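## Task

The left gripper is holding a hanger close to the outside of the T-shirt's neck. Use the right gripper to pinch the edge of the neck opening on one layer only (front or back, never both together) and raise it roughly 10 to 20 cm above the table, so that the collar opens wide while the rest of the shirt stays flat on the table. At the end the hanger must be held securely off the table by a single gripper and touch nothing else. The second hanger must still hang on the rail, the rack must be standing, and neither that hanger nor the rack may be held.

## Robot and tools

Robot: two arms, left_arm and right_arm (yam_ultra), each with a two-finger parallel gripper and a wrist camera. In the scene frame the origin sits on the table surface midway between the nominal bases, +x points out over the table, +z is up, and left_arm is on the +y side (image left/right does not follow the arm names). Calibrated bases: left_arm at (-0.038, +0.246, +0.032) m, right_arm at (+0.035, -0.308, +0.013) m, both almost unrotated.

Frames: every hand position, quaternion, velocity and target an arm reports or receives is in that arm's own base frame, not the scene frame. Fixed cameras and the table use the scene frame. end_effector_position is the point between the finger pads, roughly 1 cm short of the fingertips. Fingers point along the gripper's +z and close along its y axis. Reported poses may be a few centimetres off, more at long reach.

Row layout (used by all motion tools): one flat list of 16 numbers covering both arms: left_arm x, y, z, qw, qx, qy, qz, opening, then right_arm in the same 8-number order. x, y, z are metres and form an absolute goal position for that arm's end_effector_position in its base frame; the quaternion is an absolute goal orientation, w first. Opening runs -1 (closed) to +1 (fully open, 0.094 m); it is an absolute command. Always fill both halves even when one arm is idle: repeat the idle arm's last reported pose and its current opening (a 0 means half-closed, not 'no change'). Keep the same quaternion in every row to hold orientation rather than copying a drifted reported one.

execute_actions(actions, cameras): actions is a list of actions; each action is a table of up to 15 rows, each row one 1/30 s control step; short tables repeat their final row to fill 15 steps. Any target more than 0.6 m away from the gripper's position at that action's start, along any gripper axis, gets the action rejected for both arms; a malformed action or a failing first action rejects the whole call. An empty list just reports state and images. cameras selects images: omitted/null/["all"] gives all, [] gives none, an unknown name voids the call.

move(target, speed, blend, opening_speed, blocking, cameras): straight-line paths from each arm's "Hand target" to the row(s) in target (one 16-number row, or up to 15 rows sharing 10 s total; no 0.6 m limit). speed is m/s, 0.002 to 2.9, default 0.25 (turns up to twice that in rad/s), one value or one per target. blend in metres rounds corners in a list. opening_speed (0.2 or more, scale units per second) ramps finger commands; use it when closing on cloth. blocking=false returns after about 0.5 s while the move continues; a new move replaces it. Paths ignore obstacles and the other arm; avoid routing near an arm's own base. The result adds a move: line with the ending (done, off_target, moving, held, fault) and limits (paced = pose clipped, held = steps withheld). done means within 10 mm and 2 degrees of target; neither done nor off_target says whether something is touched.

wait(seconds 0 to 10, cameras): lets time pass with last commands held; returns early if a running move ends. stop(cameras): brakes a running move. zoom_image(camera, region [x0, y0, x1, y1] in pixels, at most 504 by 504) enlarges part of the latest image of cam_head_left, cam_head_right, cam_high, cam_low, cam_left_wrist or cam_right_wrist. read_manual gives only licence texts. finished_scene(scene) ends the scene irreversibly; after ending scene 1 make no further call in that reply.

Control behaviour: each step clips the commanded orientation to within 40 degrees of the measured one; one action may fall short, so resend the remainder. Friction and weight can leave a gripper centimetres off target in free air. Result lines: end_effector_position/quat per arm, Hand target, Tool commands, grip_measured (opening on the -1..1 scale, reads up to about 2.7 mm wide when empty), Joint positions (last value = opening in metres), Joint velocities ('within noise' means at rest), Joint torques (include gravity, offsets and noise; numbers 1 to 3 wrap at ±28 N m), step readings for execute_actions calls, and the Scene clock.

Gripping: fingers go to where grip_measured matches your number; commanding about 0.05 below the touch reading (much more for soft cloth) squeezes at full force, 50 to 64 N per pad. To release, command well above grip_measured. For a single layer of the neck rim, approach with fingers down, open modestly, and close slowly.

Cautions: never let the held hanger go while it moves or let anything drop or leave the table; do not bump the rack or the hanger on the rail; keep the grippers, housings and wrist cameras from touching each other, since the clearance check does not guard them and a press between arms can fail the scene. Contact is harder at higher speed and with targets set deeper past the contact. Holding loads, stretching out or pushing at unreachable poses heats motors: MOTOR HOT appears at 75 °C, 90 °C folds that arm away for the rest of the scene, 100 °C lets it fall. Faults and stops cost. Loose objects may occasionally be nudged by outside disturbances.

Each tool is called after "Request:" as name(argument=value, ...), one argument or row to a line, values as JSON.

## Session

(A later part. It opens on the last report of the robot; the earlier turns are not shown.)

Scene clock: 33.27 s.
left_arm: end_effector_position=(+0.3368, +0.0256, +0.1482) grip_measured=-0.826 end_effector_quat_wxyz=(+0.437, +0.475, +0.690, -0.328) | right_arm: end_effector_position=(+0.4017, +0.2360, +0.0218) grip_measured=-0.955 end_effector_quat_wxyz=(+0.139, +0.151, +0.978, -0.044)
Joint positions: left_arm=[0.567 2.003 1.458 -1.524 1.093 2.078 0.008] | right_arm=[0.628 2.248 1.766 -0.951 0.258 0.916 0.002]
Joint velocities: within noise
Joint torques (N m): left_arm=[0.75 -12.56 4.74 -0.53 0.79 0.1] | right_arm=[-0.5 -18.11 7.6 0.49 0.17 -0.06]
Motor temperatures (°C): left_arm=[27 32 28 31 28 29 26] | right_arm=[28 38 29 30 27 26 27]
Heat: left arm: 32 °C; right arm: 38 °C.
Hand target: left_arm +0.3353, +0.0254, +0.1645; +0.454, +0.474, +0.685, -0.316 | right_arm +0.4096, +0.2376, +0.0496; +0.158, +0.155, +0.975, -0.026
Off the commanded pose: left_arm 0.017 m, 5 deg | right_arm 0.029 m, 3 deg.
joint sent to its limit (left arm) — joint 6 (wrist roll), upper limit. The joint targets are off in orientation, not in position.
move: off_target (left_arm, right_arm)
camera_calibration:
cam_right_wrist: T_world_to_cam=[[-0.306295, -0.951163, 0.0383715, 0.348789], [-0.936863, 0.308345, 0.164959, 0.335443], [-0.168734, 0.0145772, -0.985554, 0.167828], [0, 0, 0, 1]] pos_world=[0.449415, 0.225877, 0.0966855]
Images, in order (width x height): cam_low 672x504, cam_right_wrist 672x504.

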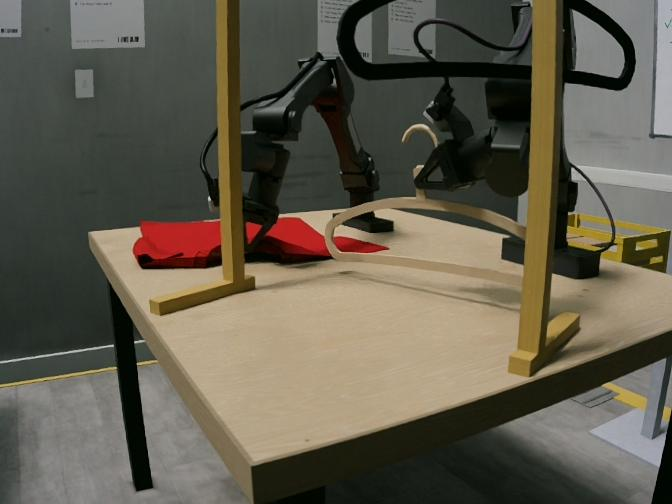

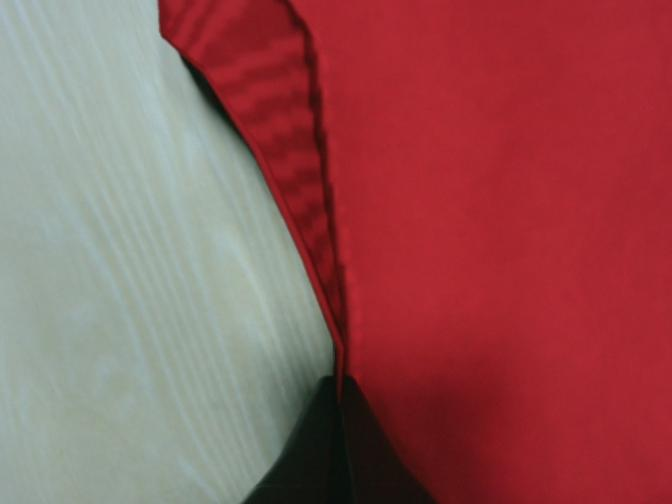

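Request:
move(
  target=[0.335,0.026,0.165,0.465,0.489,0.657,-0.337,-1,0.41,0.228,0.145,0.158,0.155,0.975,-0.0256,-1],
  speed=0.1,
)

Request:
zoom_image(
  camera="cam_low",
  region=[120, 120, 400, 290],
)

Request:
zoom_image(
  camera="cam_left_wrist",
  region=[130, 0, 290, 150],
)

Scene clock: 35.17 s.
left_arm: end_effector_position=(+0.3368, +0.0256, +0.1482) grip_measured=-0.826 end_effector_quat_wxyz=(+0.437, +0.475, +0.690, -0.328) | right_arm: end_effector_position=(+0.4066, +0.2291, +0.1212) grip_measured=-0.955 end_effector_quat_wxyz=(+0.141, +0.152, +0.977, -0.042)
Joint positions: left_arm=[0.567 2.003 1.458 -1.524 1.093 2.078 0.008] | right_arm=[0.609 2.214 2.106 -1.314 0.255 0.897 0.002]
Joint velocities: within noise
Joint torques (N m): left_arm=[0.75 -12.51 4.81 -0.52 0.8 0.1] | right_arm=[-0.43 -16.83 7.86 0.56 0.17 -0.06]
Motor temperatures (°C): left_arm=[27 32 28 31 28 29 26] | right_arm=[28 38 29 30 27 26 27]
Heat: left arm: 32 °C; right arm: 38 °C.
Hand target: left_arm +0.3353, +0.0254, +0.1645; +0.454, +0.474, +0.685, -0.316 | right_arm +0.4096, +0.2277, +0.1447; +0.158, +0.155, +0.975, -0.026
Off the commanded pose: left_arm 0.017 m, 5 deg | right_arm 0.024 m, 3 deg.
joint sent to its limit (left arm) — joint 6 (wrist roll), upper limit. The joint targets are off in orientation, not in position.
move: off_target (left_arm, right_arm)
camera_calibration:
cam_left_wrist: T_world_to_cam=[[-0.940712, -0.338297, 0.0248074, 0.322428], [-0.268749, 0.698699, -0.663018, 0.208226], [0.206964, -0.630376, -0.748192, 0.144107], [0, 0, 0, 1]] pos_world=[0.329448, 0.0544307, 0.237879]
cam_right_wrist: T_world_to_cam=[[-0.307189, -0.951076, 0.0330152, 0.340874], [-0.937387, 0.308387, 0.161872, 0.326348], [-0.164134, 0.0187774, -0.986259, 0.263891], [0, 0, 0, 1]] pos_world=[0.453941, 0.2186, 0.196185]

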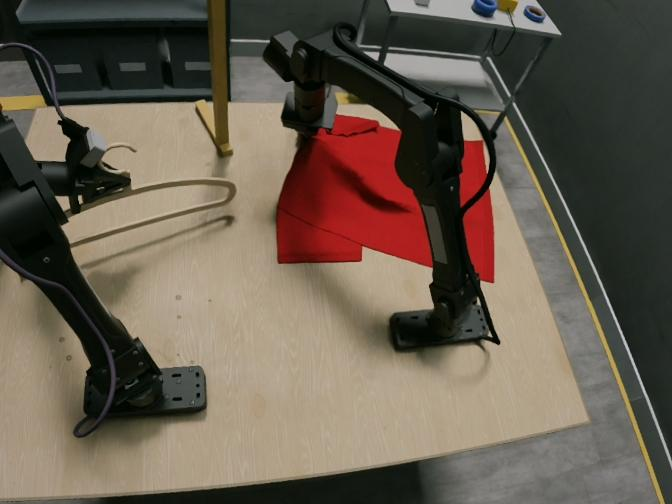

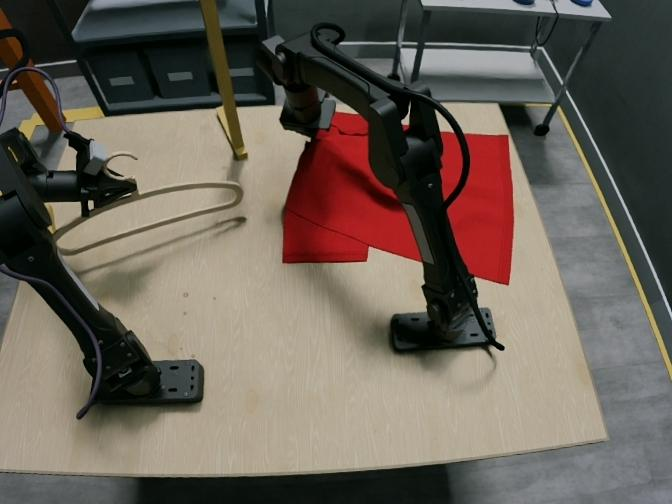

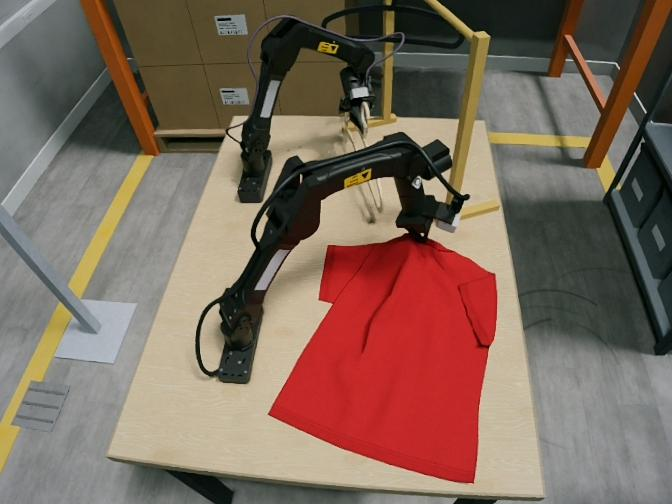

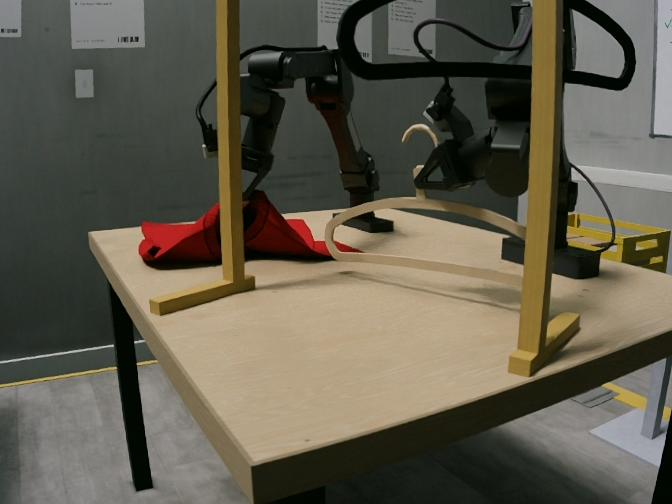

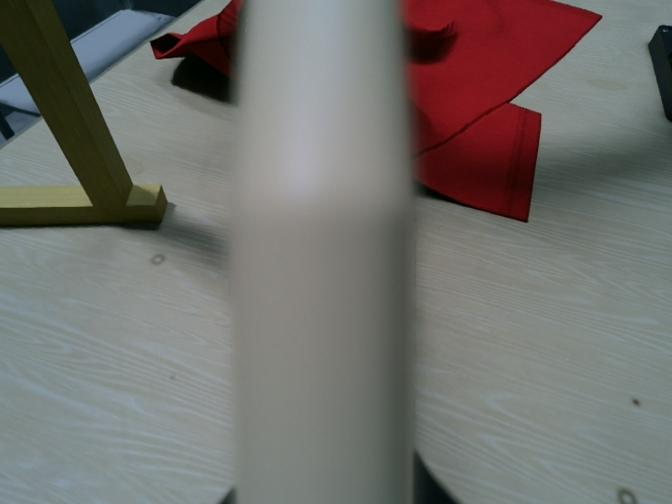

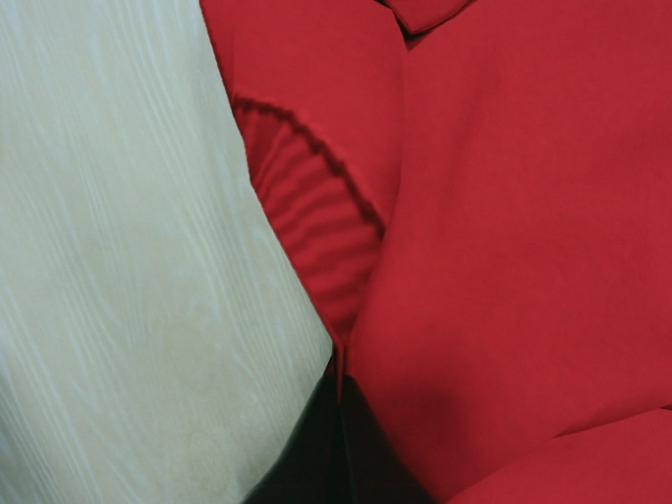

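Scaled by 1.800 from the camera's 672x504 image, which has a finer 960x720 frame.

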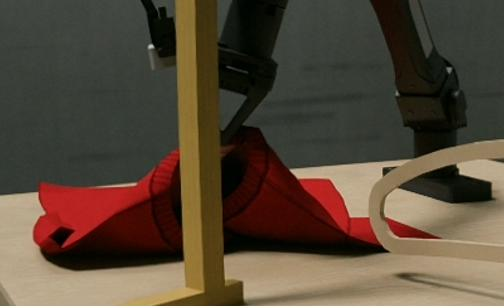

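Scaled by 3.150 from the camera's 672x504 image, which has a finer 960x720 frame.

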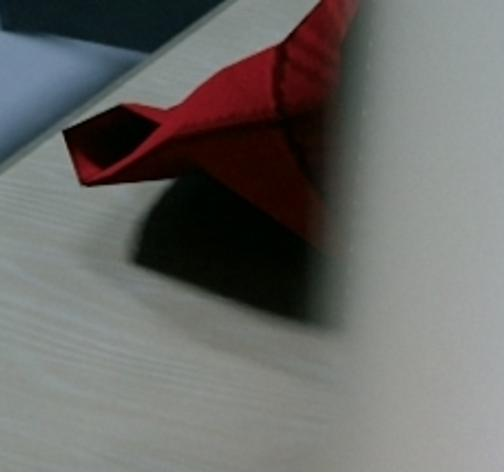

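Request:
finished_scene(
  scene=2,
)

The scene is finished: the task was done.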